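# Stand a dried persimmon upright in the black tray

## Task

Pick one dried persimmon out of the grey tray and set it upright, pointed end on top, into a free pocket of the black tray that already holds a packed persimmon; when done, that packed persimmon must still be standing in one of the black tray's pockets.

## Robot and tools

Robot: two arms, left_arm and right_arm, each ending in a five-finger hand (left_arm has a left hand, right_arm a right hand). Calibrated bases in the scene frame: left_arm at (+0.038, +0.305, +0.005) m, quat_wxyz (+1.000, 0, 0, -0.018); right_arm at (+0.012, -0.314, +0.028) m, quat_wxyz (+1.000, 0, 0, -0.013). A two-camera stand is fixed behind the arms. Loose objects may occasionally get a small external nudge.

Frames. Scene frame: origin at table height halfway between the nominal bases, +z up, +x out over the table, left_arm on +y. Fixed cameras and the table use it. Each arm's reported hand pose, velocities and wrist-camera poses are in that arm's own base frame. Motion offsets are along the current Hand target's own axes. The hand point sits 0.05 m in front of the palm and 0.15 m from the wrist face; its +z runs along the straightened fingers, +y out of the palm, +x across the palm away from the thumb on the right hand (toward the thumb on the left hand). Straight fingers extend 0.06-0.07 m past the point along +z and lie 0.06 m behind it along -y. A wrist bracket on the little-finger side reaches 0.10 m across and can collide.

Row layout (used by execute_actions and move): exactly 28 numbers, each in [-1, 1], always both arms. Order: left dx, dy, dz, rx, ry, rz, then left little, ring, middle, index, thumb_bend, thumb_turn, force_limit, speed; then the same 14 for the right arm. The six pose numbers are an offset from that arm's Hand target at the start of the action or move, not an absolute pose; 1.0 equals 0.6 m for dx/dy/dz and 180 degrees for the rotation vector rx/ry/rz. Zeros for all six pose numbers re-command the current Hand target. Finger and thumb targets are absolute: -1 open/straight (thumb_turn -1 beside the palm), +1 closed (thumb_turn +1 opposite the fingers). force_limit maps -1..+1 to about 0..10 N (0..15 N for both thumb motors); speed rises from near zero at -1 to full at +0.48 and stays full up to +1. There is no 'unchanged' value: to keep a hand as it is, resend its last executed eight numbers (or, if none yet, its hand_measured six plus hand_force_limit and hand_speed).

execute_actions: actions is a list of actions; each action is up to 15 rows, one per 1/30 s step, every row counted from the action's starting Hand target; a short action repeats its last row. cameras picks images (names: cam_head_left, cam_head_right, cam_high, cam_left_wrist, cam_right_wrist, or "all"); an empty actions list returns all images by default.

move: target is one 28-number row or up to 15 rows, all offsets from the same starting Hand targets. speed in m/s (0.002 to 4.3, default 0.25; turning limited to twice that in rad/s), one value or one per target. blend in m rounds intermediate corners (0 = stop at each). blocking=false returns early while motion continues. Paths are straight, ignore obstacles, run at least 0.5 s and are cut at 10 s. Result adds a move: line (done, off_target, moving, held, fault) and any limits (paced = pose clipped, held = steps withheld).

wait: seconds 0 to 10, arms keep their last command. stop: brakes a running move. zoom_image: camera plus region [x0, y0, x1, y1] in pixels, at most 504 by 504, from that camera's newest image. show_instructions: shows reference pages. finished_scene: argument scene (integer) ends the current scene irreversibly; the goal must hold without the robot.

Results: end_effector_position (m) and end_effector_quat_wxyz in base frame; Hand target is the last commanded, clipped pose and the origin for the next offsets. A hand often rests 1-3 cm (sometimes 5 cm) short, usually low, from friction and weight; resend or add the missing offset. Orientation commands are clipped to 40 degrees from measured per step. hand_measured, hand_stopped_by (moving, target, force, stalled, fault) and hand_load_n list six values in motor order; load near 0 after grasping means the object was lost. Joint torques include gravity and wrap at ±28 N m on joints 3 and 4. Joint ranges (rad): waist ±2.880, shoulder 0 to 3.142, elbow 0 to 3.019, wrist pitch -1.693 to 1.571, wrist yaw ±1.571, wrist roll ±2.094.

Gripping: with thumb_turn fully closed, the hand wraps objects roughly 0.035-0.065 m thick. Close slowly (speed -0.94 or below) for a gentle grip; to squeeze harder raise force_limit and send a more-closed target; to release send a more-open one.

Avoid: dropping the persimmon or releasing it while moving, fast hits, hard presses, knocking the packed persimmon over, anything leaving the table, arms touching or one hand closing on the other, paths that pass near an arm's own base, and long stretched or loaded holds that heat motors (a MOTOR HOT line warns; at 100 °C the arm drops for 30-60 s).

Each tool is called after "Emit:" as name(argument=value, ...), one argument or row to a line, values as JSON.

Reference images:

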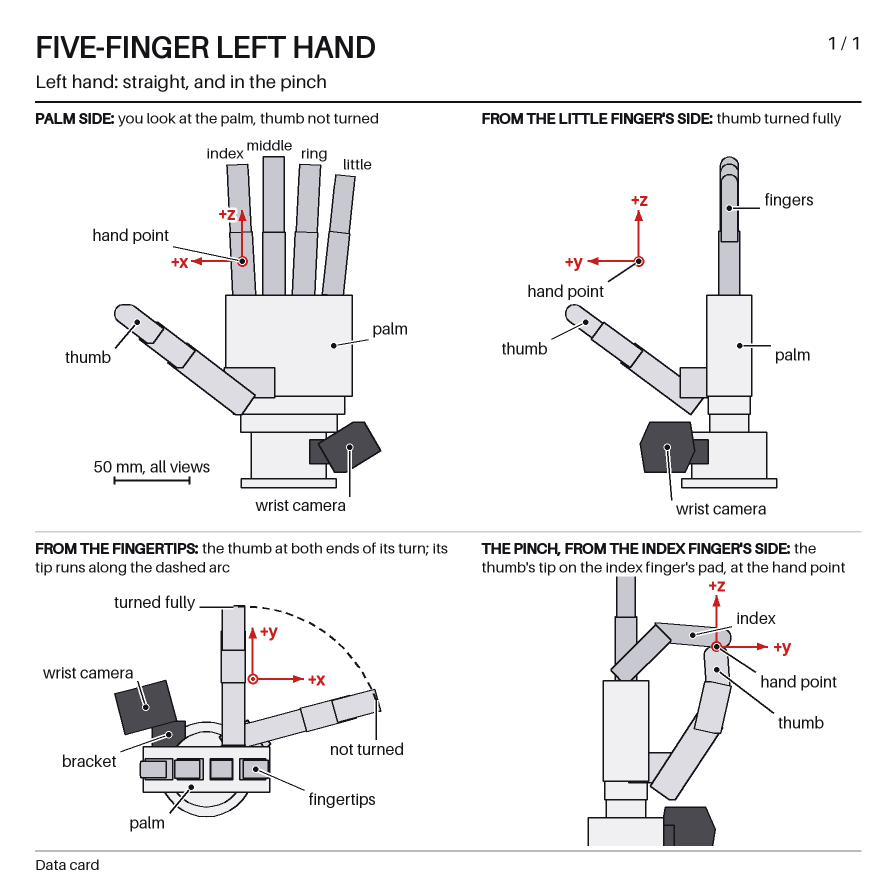

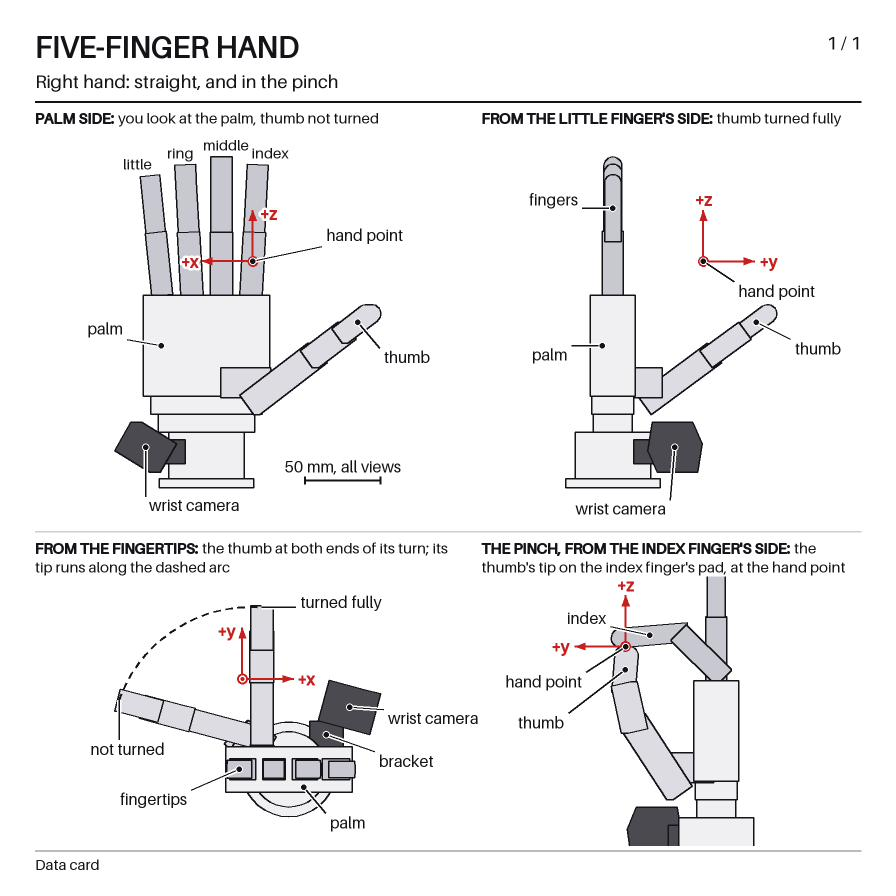

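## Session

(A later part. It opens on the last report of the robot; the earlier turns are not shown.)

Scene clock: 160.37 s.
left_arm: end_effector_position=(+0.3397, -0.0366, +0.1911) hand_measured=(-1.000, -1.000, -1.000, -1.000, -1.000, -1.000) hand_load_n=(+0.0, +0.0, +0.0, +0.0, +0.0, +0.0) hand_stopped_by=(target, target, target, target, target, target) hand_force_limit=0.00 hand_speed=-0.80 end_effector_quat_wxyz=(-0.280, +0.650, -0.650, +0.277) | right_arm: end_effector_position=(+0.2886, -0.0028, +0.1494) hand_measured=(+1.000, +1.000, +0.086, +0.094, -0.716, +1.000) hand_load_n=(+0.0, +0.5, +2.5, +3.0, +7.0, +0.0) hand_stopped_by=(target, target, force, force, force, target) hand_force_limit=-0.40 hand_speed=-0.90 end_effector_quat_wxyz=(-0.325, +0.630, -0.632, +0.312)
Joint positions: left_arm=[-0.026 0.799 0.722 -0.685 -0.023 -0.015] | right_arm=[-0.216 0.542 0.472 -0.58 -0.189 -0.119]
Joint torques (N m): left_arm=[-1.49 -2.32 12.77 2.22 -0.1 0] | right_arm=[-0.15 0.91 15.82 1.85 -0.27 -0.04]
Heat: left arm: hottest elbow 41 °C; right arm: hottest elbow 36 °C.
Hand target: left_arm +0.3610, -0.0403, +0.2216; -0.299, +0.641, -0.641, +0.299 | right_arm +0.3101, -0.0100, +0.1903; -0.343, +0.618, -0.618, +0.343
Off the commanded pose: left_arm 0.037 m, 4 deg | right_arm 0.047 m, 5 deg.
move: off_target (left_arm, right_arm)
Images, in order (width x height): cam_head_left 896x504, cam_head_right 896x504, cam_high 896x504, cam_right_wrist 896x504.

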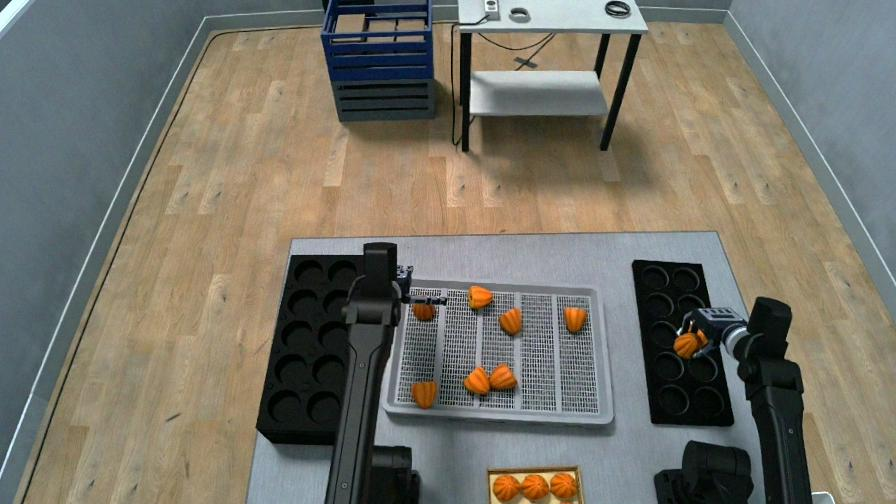

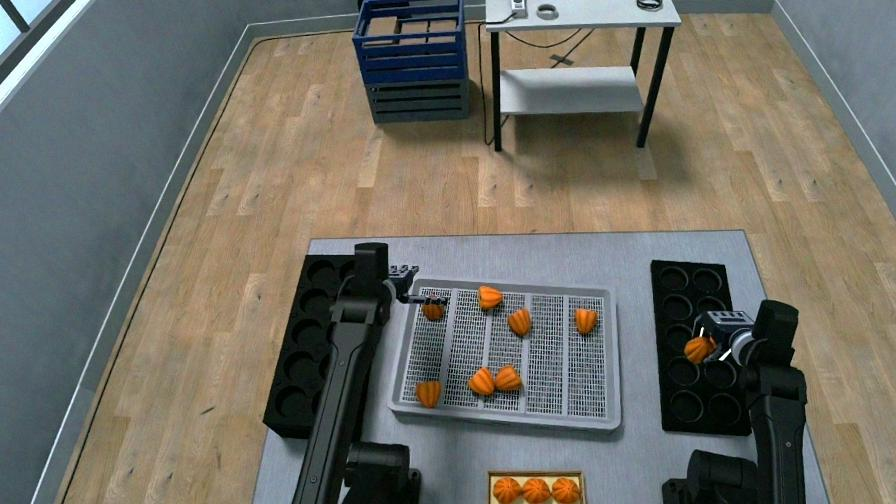

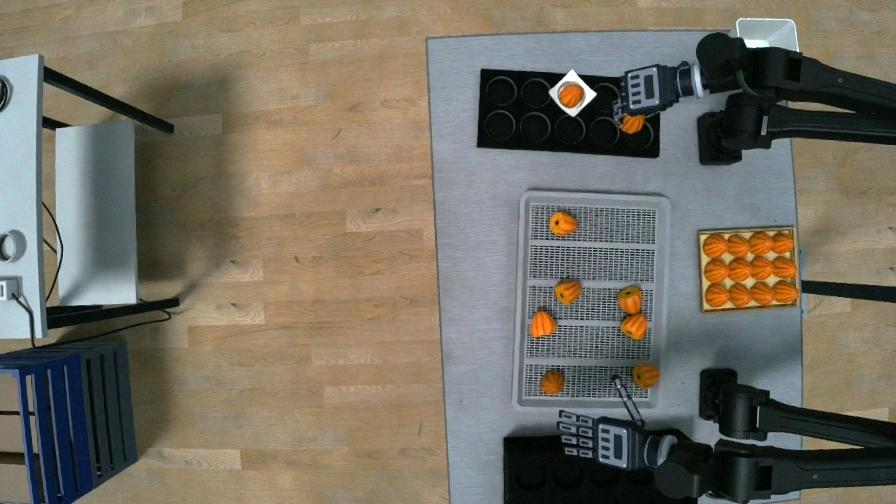

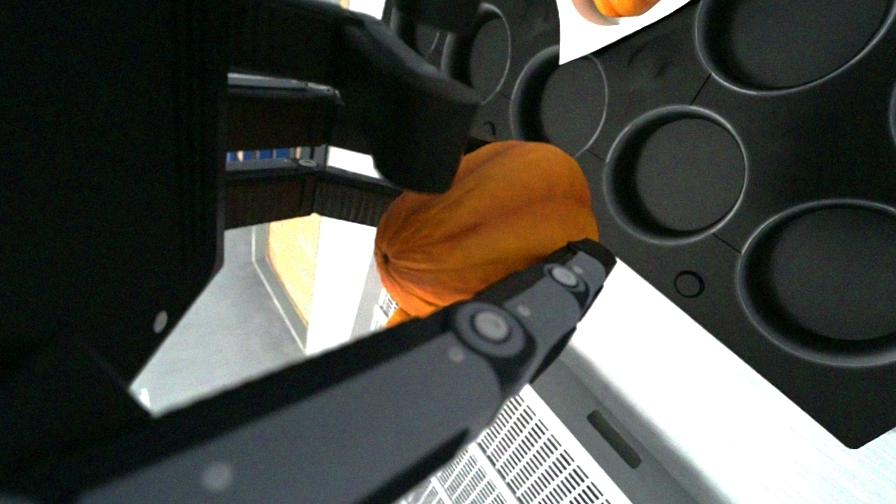

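Emit:
move(
  target=[0,0,0,0,0,0,-1,-1,-1,-1,-1,-1,0,-0.8,0.0117,0.0228,0.0577,0,0.0589,-0.0942,1,1,0.3,0.3,0.0,1,-0.4,-0.9],
  cameras=["cam_head_left","cam_head_right","cam_high","cam_right_wrist"],
  speed=0.2,
)

Emit:
zoom_image(
  camera="cam_head_left",
  region=[650, 290, 740, 380],
)

Emit:
zoom_image(
  camera="cam_head_right",
  region=[660, 290, 750, 380],
)

Emit:
zoom_image(
  camera="cam_high",
  region=[590, 80, 680, 160],
)

Scene clock: 177.33 s.
left_arm: end_effector_position=(+0.3397, -0.0366, +0.1911) hand_measured=(-1.000, -1.000, -1.000, -1.000, -1.000, -1.000) hand_load_n=(-0.5, +0.0, +0.0, +0.0, +0.0, -0.5) hand_stopped_by=(target, target, target, target, target, target) hand_force_limit=0.00 hand_speed=-0.80 end_effector_quat_wxyz=(-0.280, +0.650, -0.650, +0.277) | right_arm: end_effector_position=(+0.3248, -0.0184, +0.1510) hand_measured=(+1.000, +1.000, +0.086, +0.094, -0.716, +1.000) hand_load_n=(+0.0, +0.5, +2.5, +3.0, +7.0, +0.5) hand_stopped_by=(target, target, force, force, force, target) hand_force_limit=-0.40 hand_speed=-0.90 end_effector_quat_wxyz=(-0.226, +0.668, -0.559, +0.436)
Joint positions: left_arm=[-0.026 0.799 0.722 -0.685 -0.023 -0.015] | right_arm=[0.028 0.629 0.472 -0.401 0.21 -0.267]
Joint torques (N m): left_arm=[-1.49 -2.26 12.78 2.22 -0.1 0] | right_arm=[1.32 -0.15 11.17 1.96 0.08 -0.14]
Heat: left arm: hottest elbow 42 °C; right arm: hottest elbow 42 °C.
Hand target: left_arm +0.3610, -0.0403, +0.2216; -0.299, +0.641, -0.641, +0.299 | right_arm +0.3323, -0.0169, +0.1604; -0.231, +0.668, -0.549, +0.446
Off the commanded pose: left_arm 0.037 m, 4 deg | right_arm 0.012 m, 2 deg.
move: off_target (left_arm, right_arm)
Images, in order (width x height): cam_head_left 896x504, cam_head_right 896x504, cam_high 896x504, cam_right_wrist 896x504.

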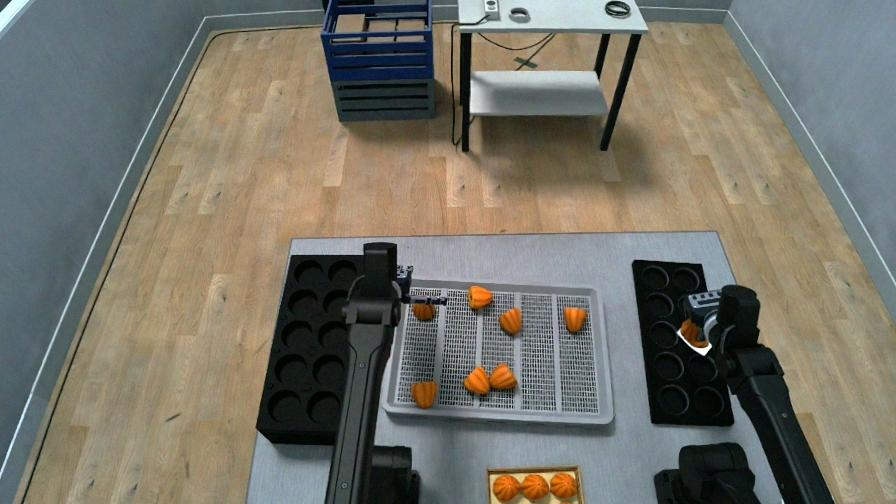

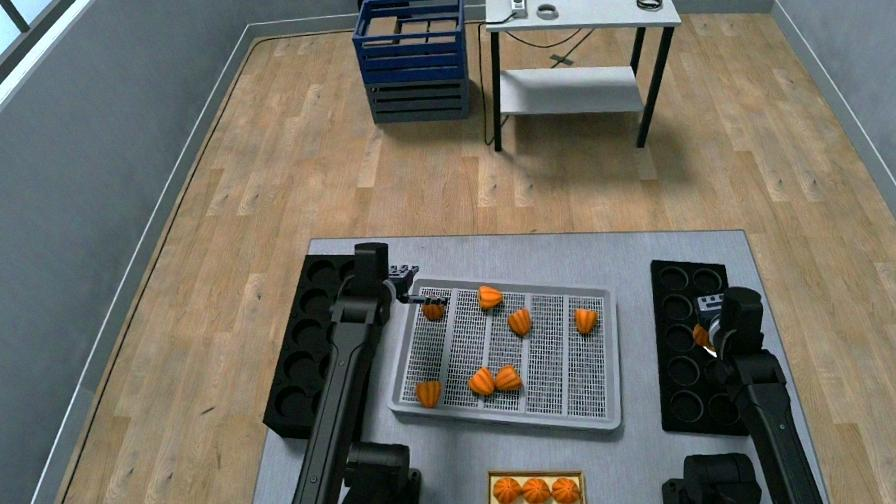

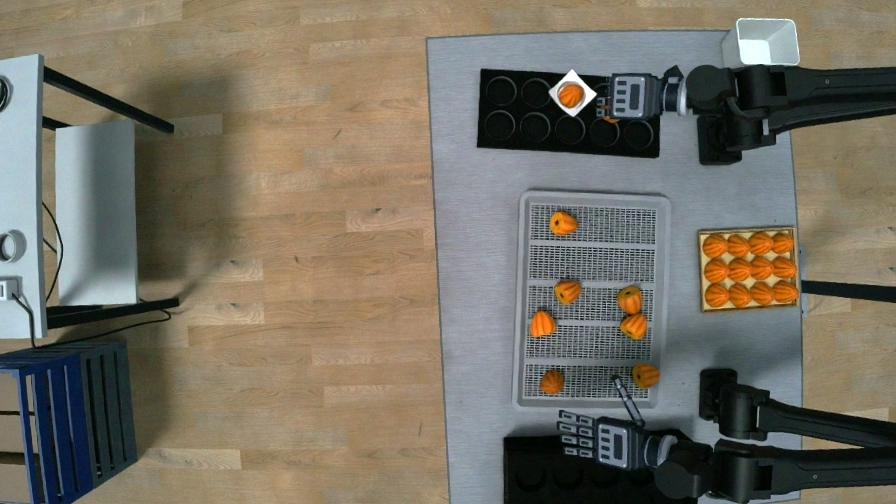

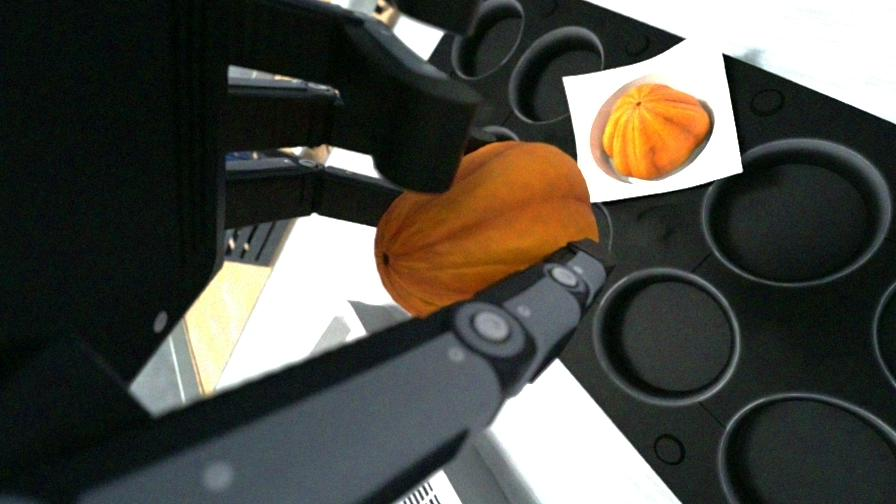

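Scaled by 5.600 from the camera's 896x504 image, which has a finer 1280x720 frame.

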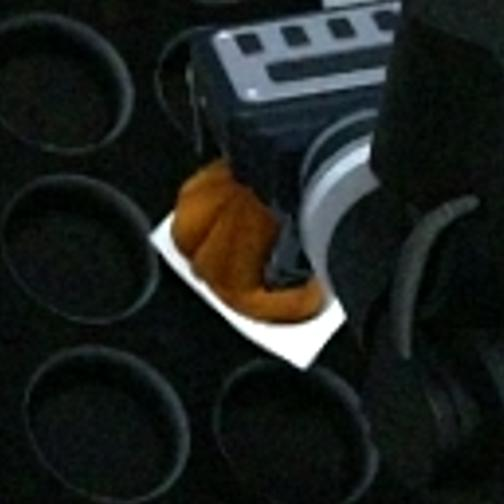

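Scaled by 5.600 from the camera's 896x504 image, which has a finer 1280x720 frame.

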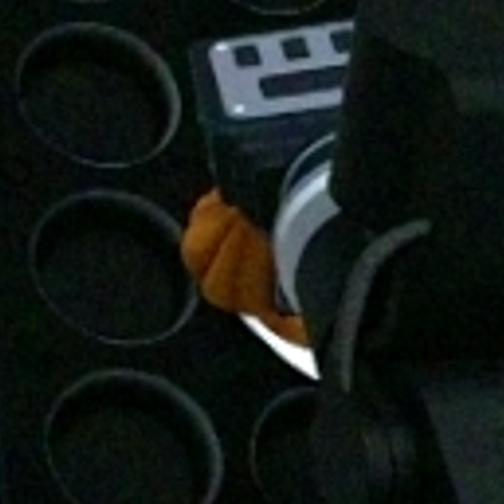

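Scaled by 5.600 from the camera's 896x504 image, which has a finer 1280x720 frame.

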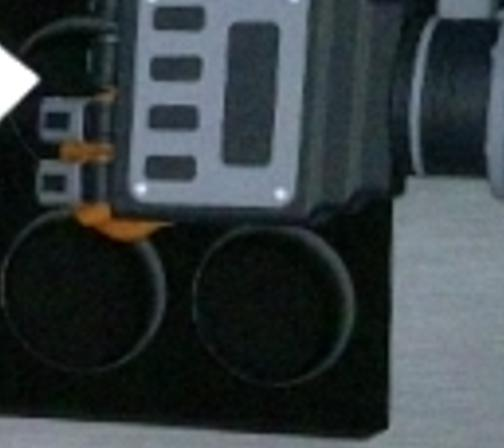

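Emit:
move(
  target=[0,0,0,0,0,0,-1,-1,-1,-1,-1,-1,0,-0.8,-0.0432,0.0592,0.0092,-0.0783,-0.0242,-0.0151,1,1,0.3,0.3,0.0,1,-0.4,-0.9],
  cameras=["cam_head_left","cam_head_right","cam_high","cam_right_wrist"],
  speed=0.15,
)

Emit:
zoom_image(
  camera="cam_head_left",
  region=[640, 280, 740, 380],
)

Emit:
zoom_image(
  camera="cam_high",
  region=[580, 70, 680, 160],
)

Scene clock: 205.23 s.
left_arm: end_effector_position=(+0.3397, -0.0366, +0.1911) hand_measured=(-1.000, -1.000, -1.000, -1.000, -1.000, -1.000) hand_load_n=(+0.0, +0.0, +0.0, +0.0, +0.0, +0.0) hand_stopped_by=(target, target, target, target, target, target) hand_force_limit=0.00 hand_speed=-0.80 end_effector_quat_wxyz=(-0.280, +0.650, -0.650, +0.277) | right_arm: end_effector_position=(+0.2957, -0.0088, +0.0903) hand_measured=(+1.000, +1.000, +0.086, +0.094, -0.716, +1.000) hand_load_n=(+0.5, +0.0, +3.0, +3.0, +7.0, +0.0) hand_stopped_by=(target, target, force, force, force, target) hand_force_limit=-0.40 hand_speed=-0.90 end_effector_quat_wxyz=(-0.138, +0.731, -0.577, +0.337)
Joint positions: left_arm=[-0.026 0.799 0.722 -0.685 -0.023 -0.015] | right_arm=[0.077 0.795 0.493 -0.556 0.238 -0.248]
Joint torques (N m): left_arm=[-1.49 -2.26 12.79 2.24 -0.1 0.01] | right_arm=[1.49 -1.67 14.61 0.85 0.16 0.06]
Heat: left arm: hottest elbow 42 °C; right arm: hottest elbow 41 °C.
Hand target: left_arm +0.3610, -0.0403, +0.2216; -0.299, +0.641, -0.641, +0.299 | right_arm +0.3182, -0.0038, +0.1205; -0.157, +0.721, -0.575, +0.355
Off the commanded pose: left_arm 0.037 m, 4 deg | right_arm 0.038 m, 3 deg.
move: off_target (left_arm, right_arm)
Images, in order (width x height): cam_head_left 896x504, cam_head_right 896x504, cam_high 896x504, cam_right_wrist 896x504.

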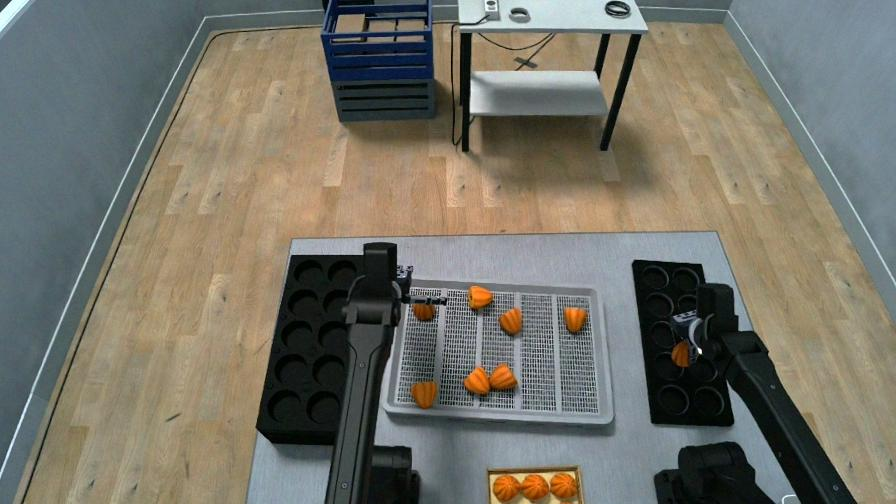

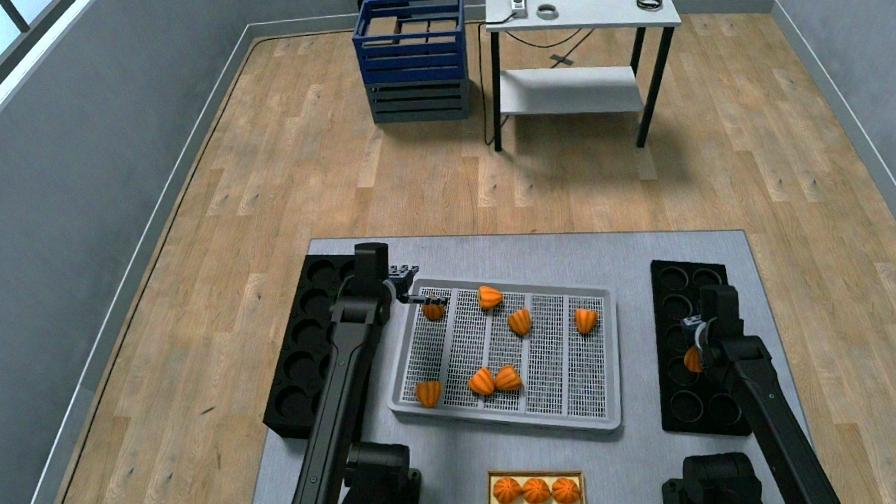

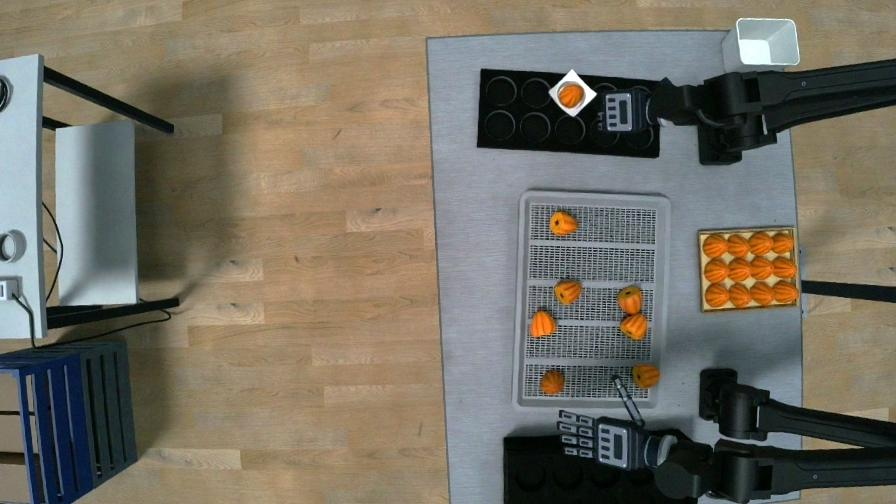

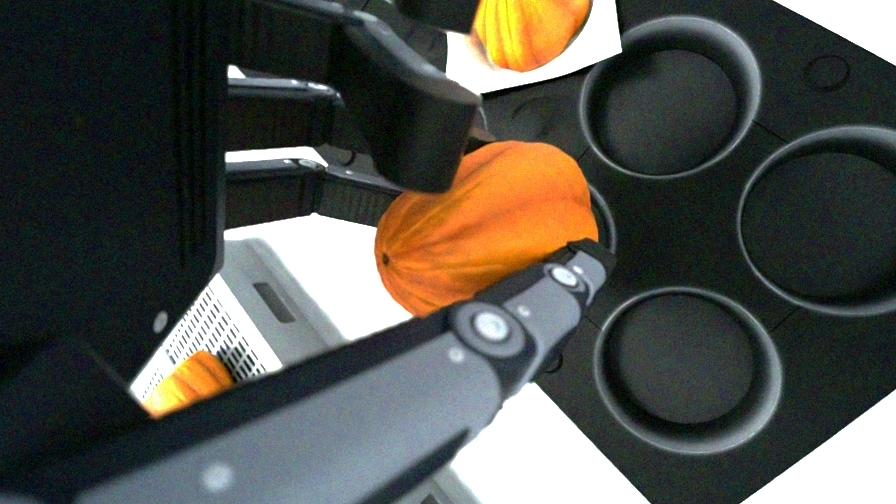

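Scaled by 5.040 from the camera's 896x504 image, which has a finer 1280x720 frame.

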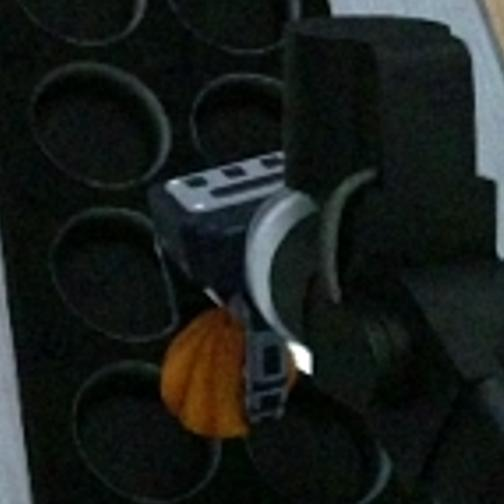

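Scaled by 5.040 from the camera's 896x504 image, which has a finer 1280x720 frame.

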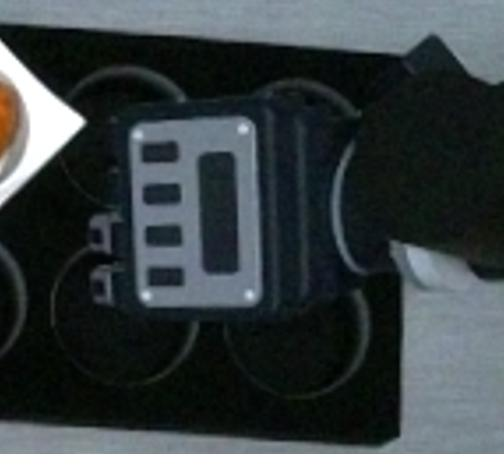

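Emit:
move(
  target=[0,0,0,0,0,0,-1,-1,-1,-1,-1,-1,0,-0.8,-0.0263,0.0323,0.0657,0,0,0,1,1,0.3,0.3,0.0,1,-0.4,-0.9],
  cameras=["cam_head_left","cam_head_right","cam_high","cam_right_wrist"],
  speed=0.1,
)

Emit:
zoom_image(
  camera="cam_head_left",
  region=[640, 280, 740, 380],
)

Emit:
zoom_image(
  camera="cam_high",
  region=[580, 70, 680, 160],
)

Scene clock: 216.53 s.
left_arm: end_effector_position=(+0.3397, -0.0366, +0.1911) hand_measured=(-1.000, -1.000, -1.000, -1.000, -1.000, -1.000) hand_load_n=(+0.0, +0.0, +0.0, +0.0, +0.0, +0.0) hand_stopped_by=(target, target, target, target, target, target) hand_force_limit=0.00 hand_speed=-0.80 end_effector_quat_wxyz=(-0.280, +0.650, -0.650, +0.277) | right_arm: end_effector_position=(+0.3259, -0.0053, +0.0748) hand_measured=(+1.000, +1.000, +0.086, +0.094, -0.716, +1.000) hand_load_n=(+0.0, +0.0, +3.0, +3.0, +7.0, +0.0) hand_stopped_by=(target, target, force, force, force, target) hand_force_limit=-0.40 hand_speed=-0.90 end_effector_quat_wxyz=(-0.152, +0.724, -0.574, +0.352)
Joint positions: left_arm=[-0.026 0.799 0.722 -0.685 -0.023 -0.015] | right_arm=[0.082 0.905 0.483 -0.393 0.242 -0.244]
Joint torques (N m): left_arm=[-1.44 -2.32 12.78 2.22 -0.1 0] | right_arm=[1.38 -2.43 9.21 1.52 0.15 0.05]
Heat: left arm: hottest elbow 43 °C; right arm: hottest elbow 42 °C.
Hand target: left_arm +0.3610, -0.0403, +0.2216; -0.299, +0.641, -0.641, +0.299 | right_arm +0.3301, -0.0018, +0.0753; -0.157, +0.721, -0.575, +0.355
Off the commanded pose: left_arm 0.037 m, 4 deg | right_arm 0.006 m, 1 deg.
move: off_target (left_arm)
Images, in order (width x height): cam_head_left 896x504, cam_head_right 896x504, cam_high 896x504, cam_right_wrist 896x504.

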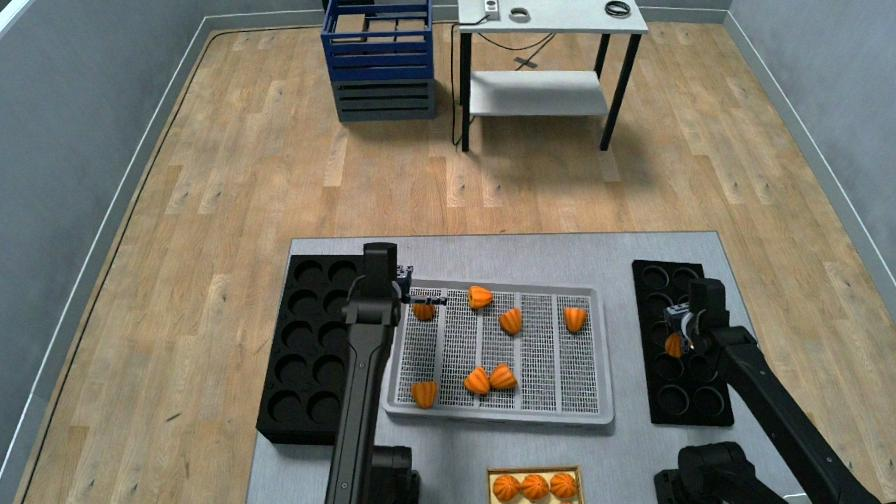

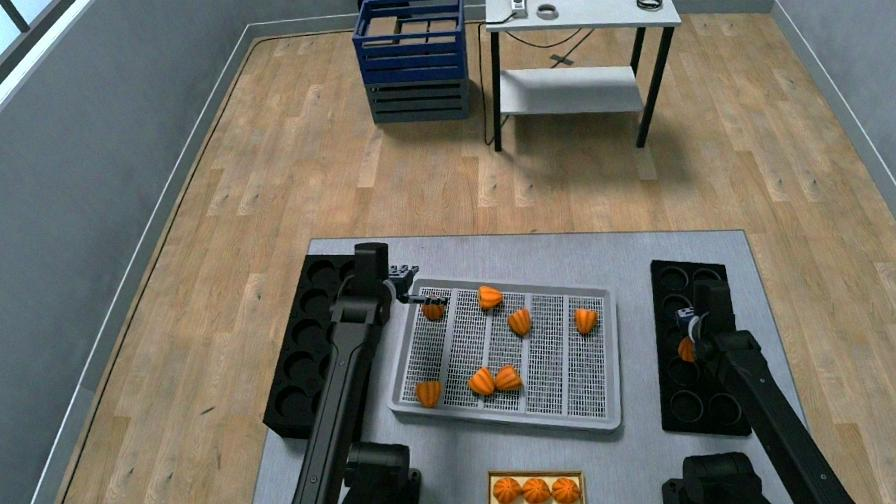

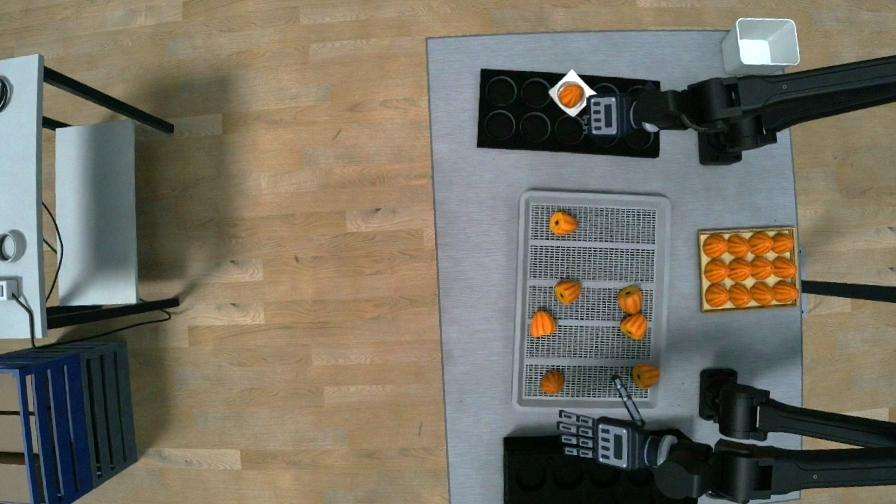

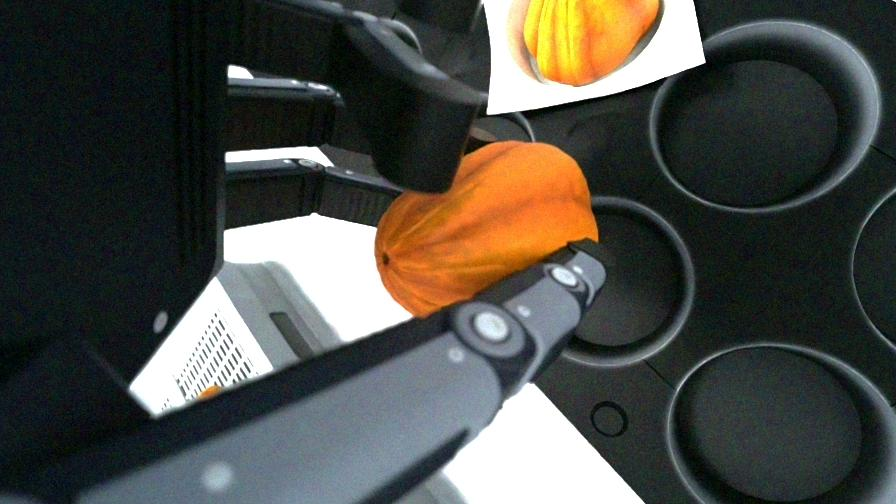

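Scaled by 5.040 from the camera's 896x504 image, which has a finer 1280x720 frame.

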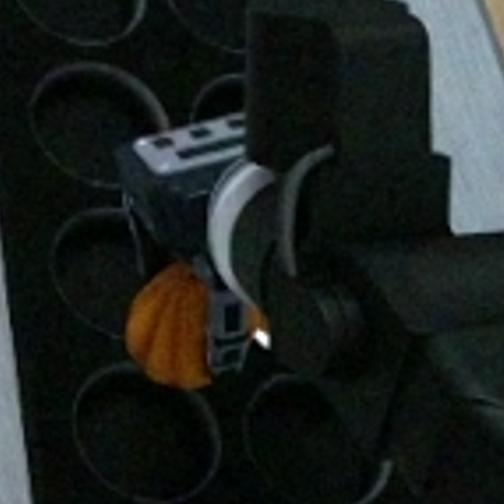

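Scaled by 5.040 from the camera's 896x504 image, which has a finer 1280x720 frame.

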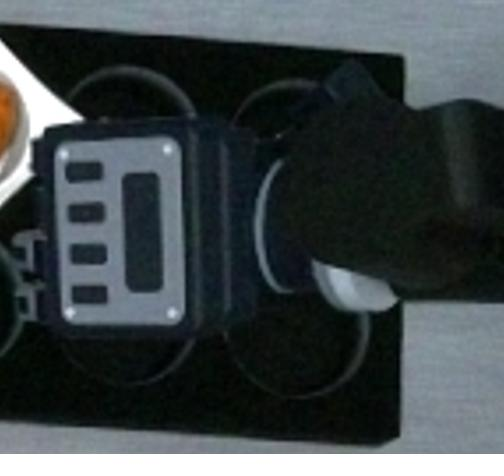

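Emit:
move(
  target=[0,0,0,0,0,0,-1,-1,-1,-1,-1,-1,0,-0.8,-0.0065,0.0412,0.0145,0,0,0,1,1,0.3,0.3,0.0,1,-0.4,-0.9],
  cameras=["cam_head_left","cam_head_right","cam_high","cam_right_wrist"],
  speed=0.1,
)

Emit:
zoom_image(
  camera="cam_head_left",
  region=[640, 280, 740, 380],
)

Emit:
zoom_image(
  camera="cam_high",
  region=[580, 70, 680, 160],
)

Scene clock: 226.33 s.
left_arm: end_effector_position=(+0.3397, -0.0366, +0.1911) hand_measured=(-1.000, -1.000, -1.000, -1.000, -1.000, -1.000) hand_load_n=(+0.0, +0.0, +0.0, +0.0, +0.0, +0.0) hand_stopped_by=(target, target, target, target, target, target) hand_force_limit=0.00 hand_speed=-0.80 end_effector_quat_wxyz=(-0.280, +0.650, -0.650, +0.277) | right_arm: end_effector_position=(+0.3144, -0.0053, +0.0510) hand_measured=(+1.000, +1.000, +0.086, +0.094, -0.716, +1.000) hand_load_n=(+0.0, +0.0, +3.0, +3.0, +7.0, +0.5) hand_stopped_by=(target, target, force, force, force, target) hand_force_limit=-0.40 hand_speed=-0.90 end_effector_quat_wxyz=(-0.154, +0.724, -0.574, +0.350)
Joint positions: left_arm=[-0.026 0.799 0.722 -0.685 -0.023 -0.015] | right_arm=[0.082 0.905 0.414 -0.324 0.237 -0.244]
Joint torques (N m): left_arm=[-1.44 -2.26 12.78 2.24 -0.1 0] | right_arm=[-0.03 -2.61 8.88 1.65 -0.09 -0.06]
Heat: left arm: hottest elbow 43 °C; right arm: hottest elbow 41 °C.
Hand target: left_arm +0.3610, -0.0403, +0.2216; -0.299, +0.641, -0.641, +0.299 | right_arm +0.3181, -0.0069, +0.0523; -0.157, +0.721, -0.575, +0.355
Off the commanded pose: left_arm 0.037 m, 4 deg | right_arm 0.004 m, 1 deg.
move: off_target (left_arm)
Images, in order (width x height): cam_head_left 896x504, cam_head_right 896x504, cam_high 896x504, cam_right_wrist 896x504.

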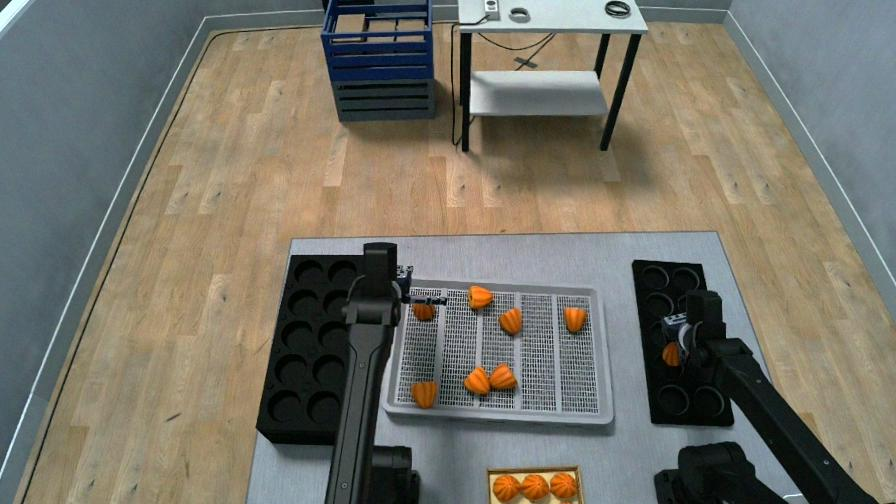

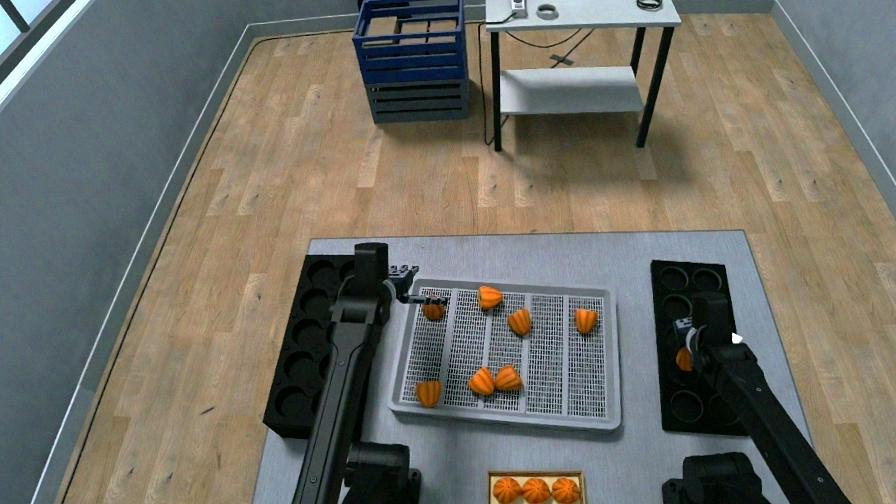

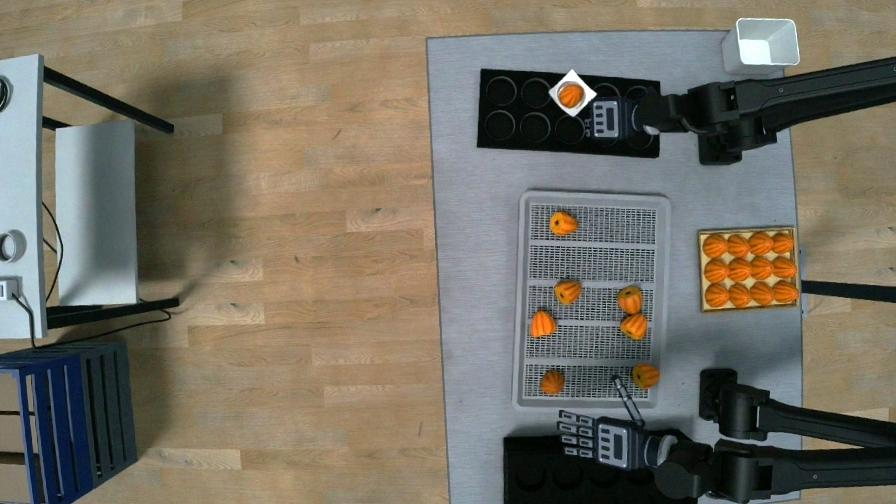

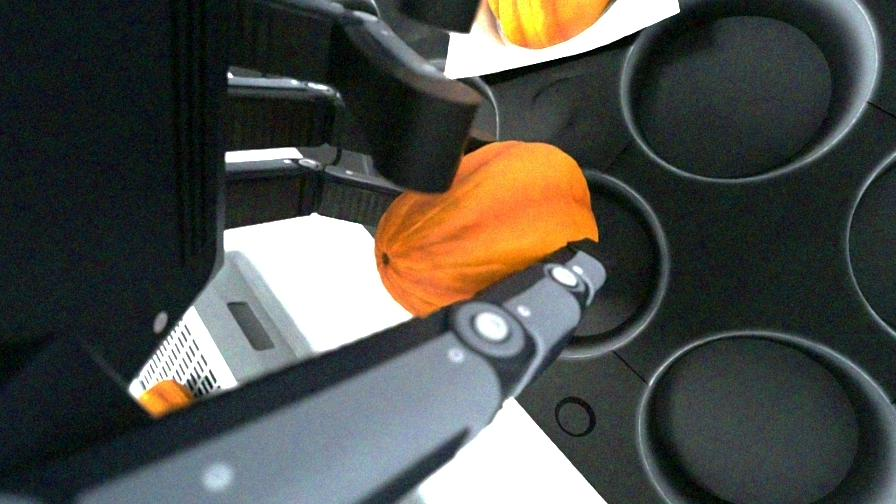

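Scaled by 5.040 from the camera's 896x504 image, which has a finer 1280x720 frame.

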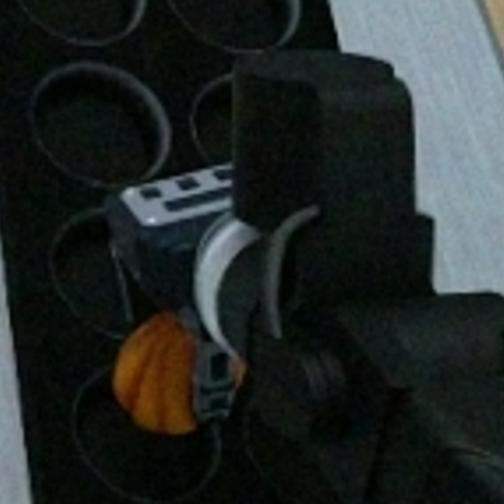

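Scaled by 5.040 from the camera's 896x504 image, which has a finer 1280x720 frame.

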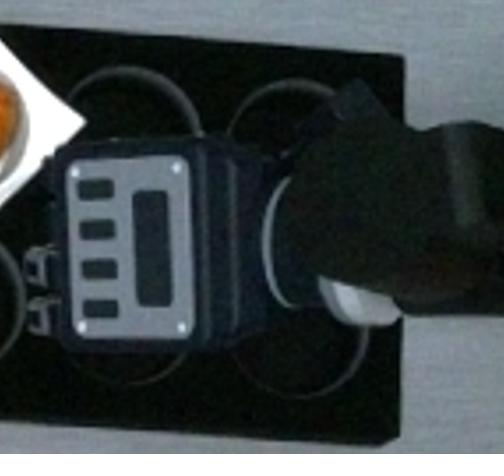

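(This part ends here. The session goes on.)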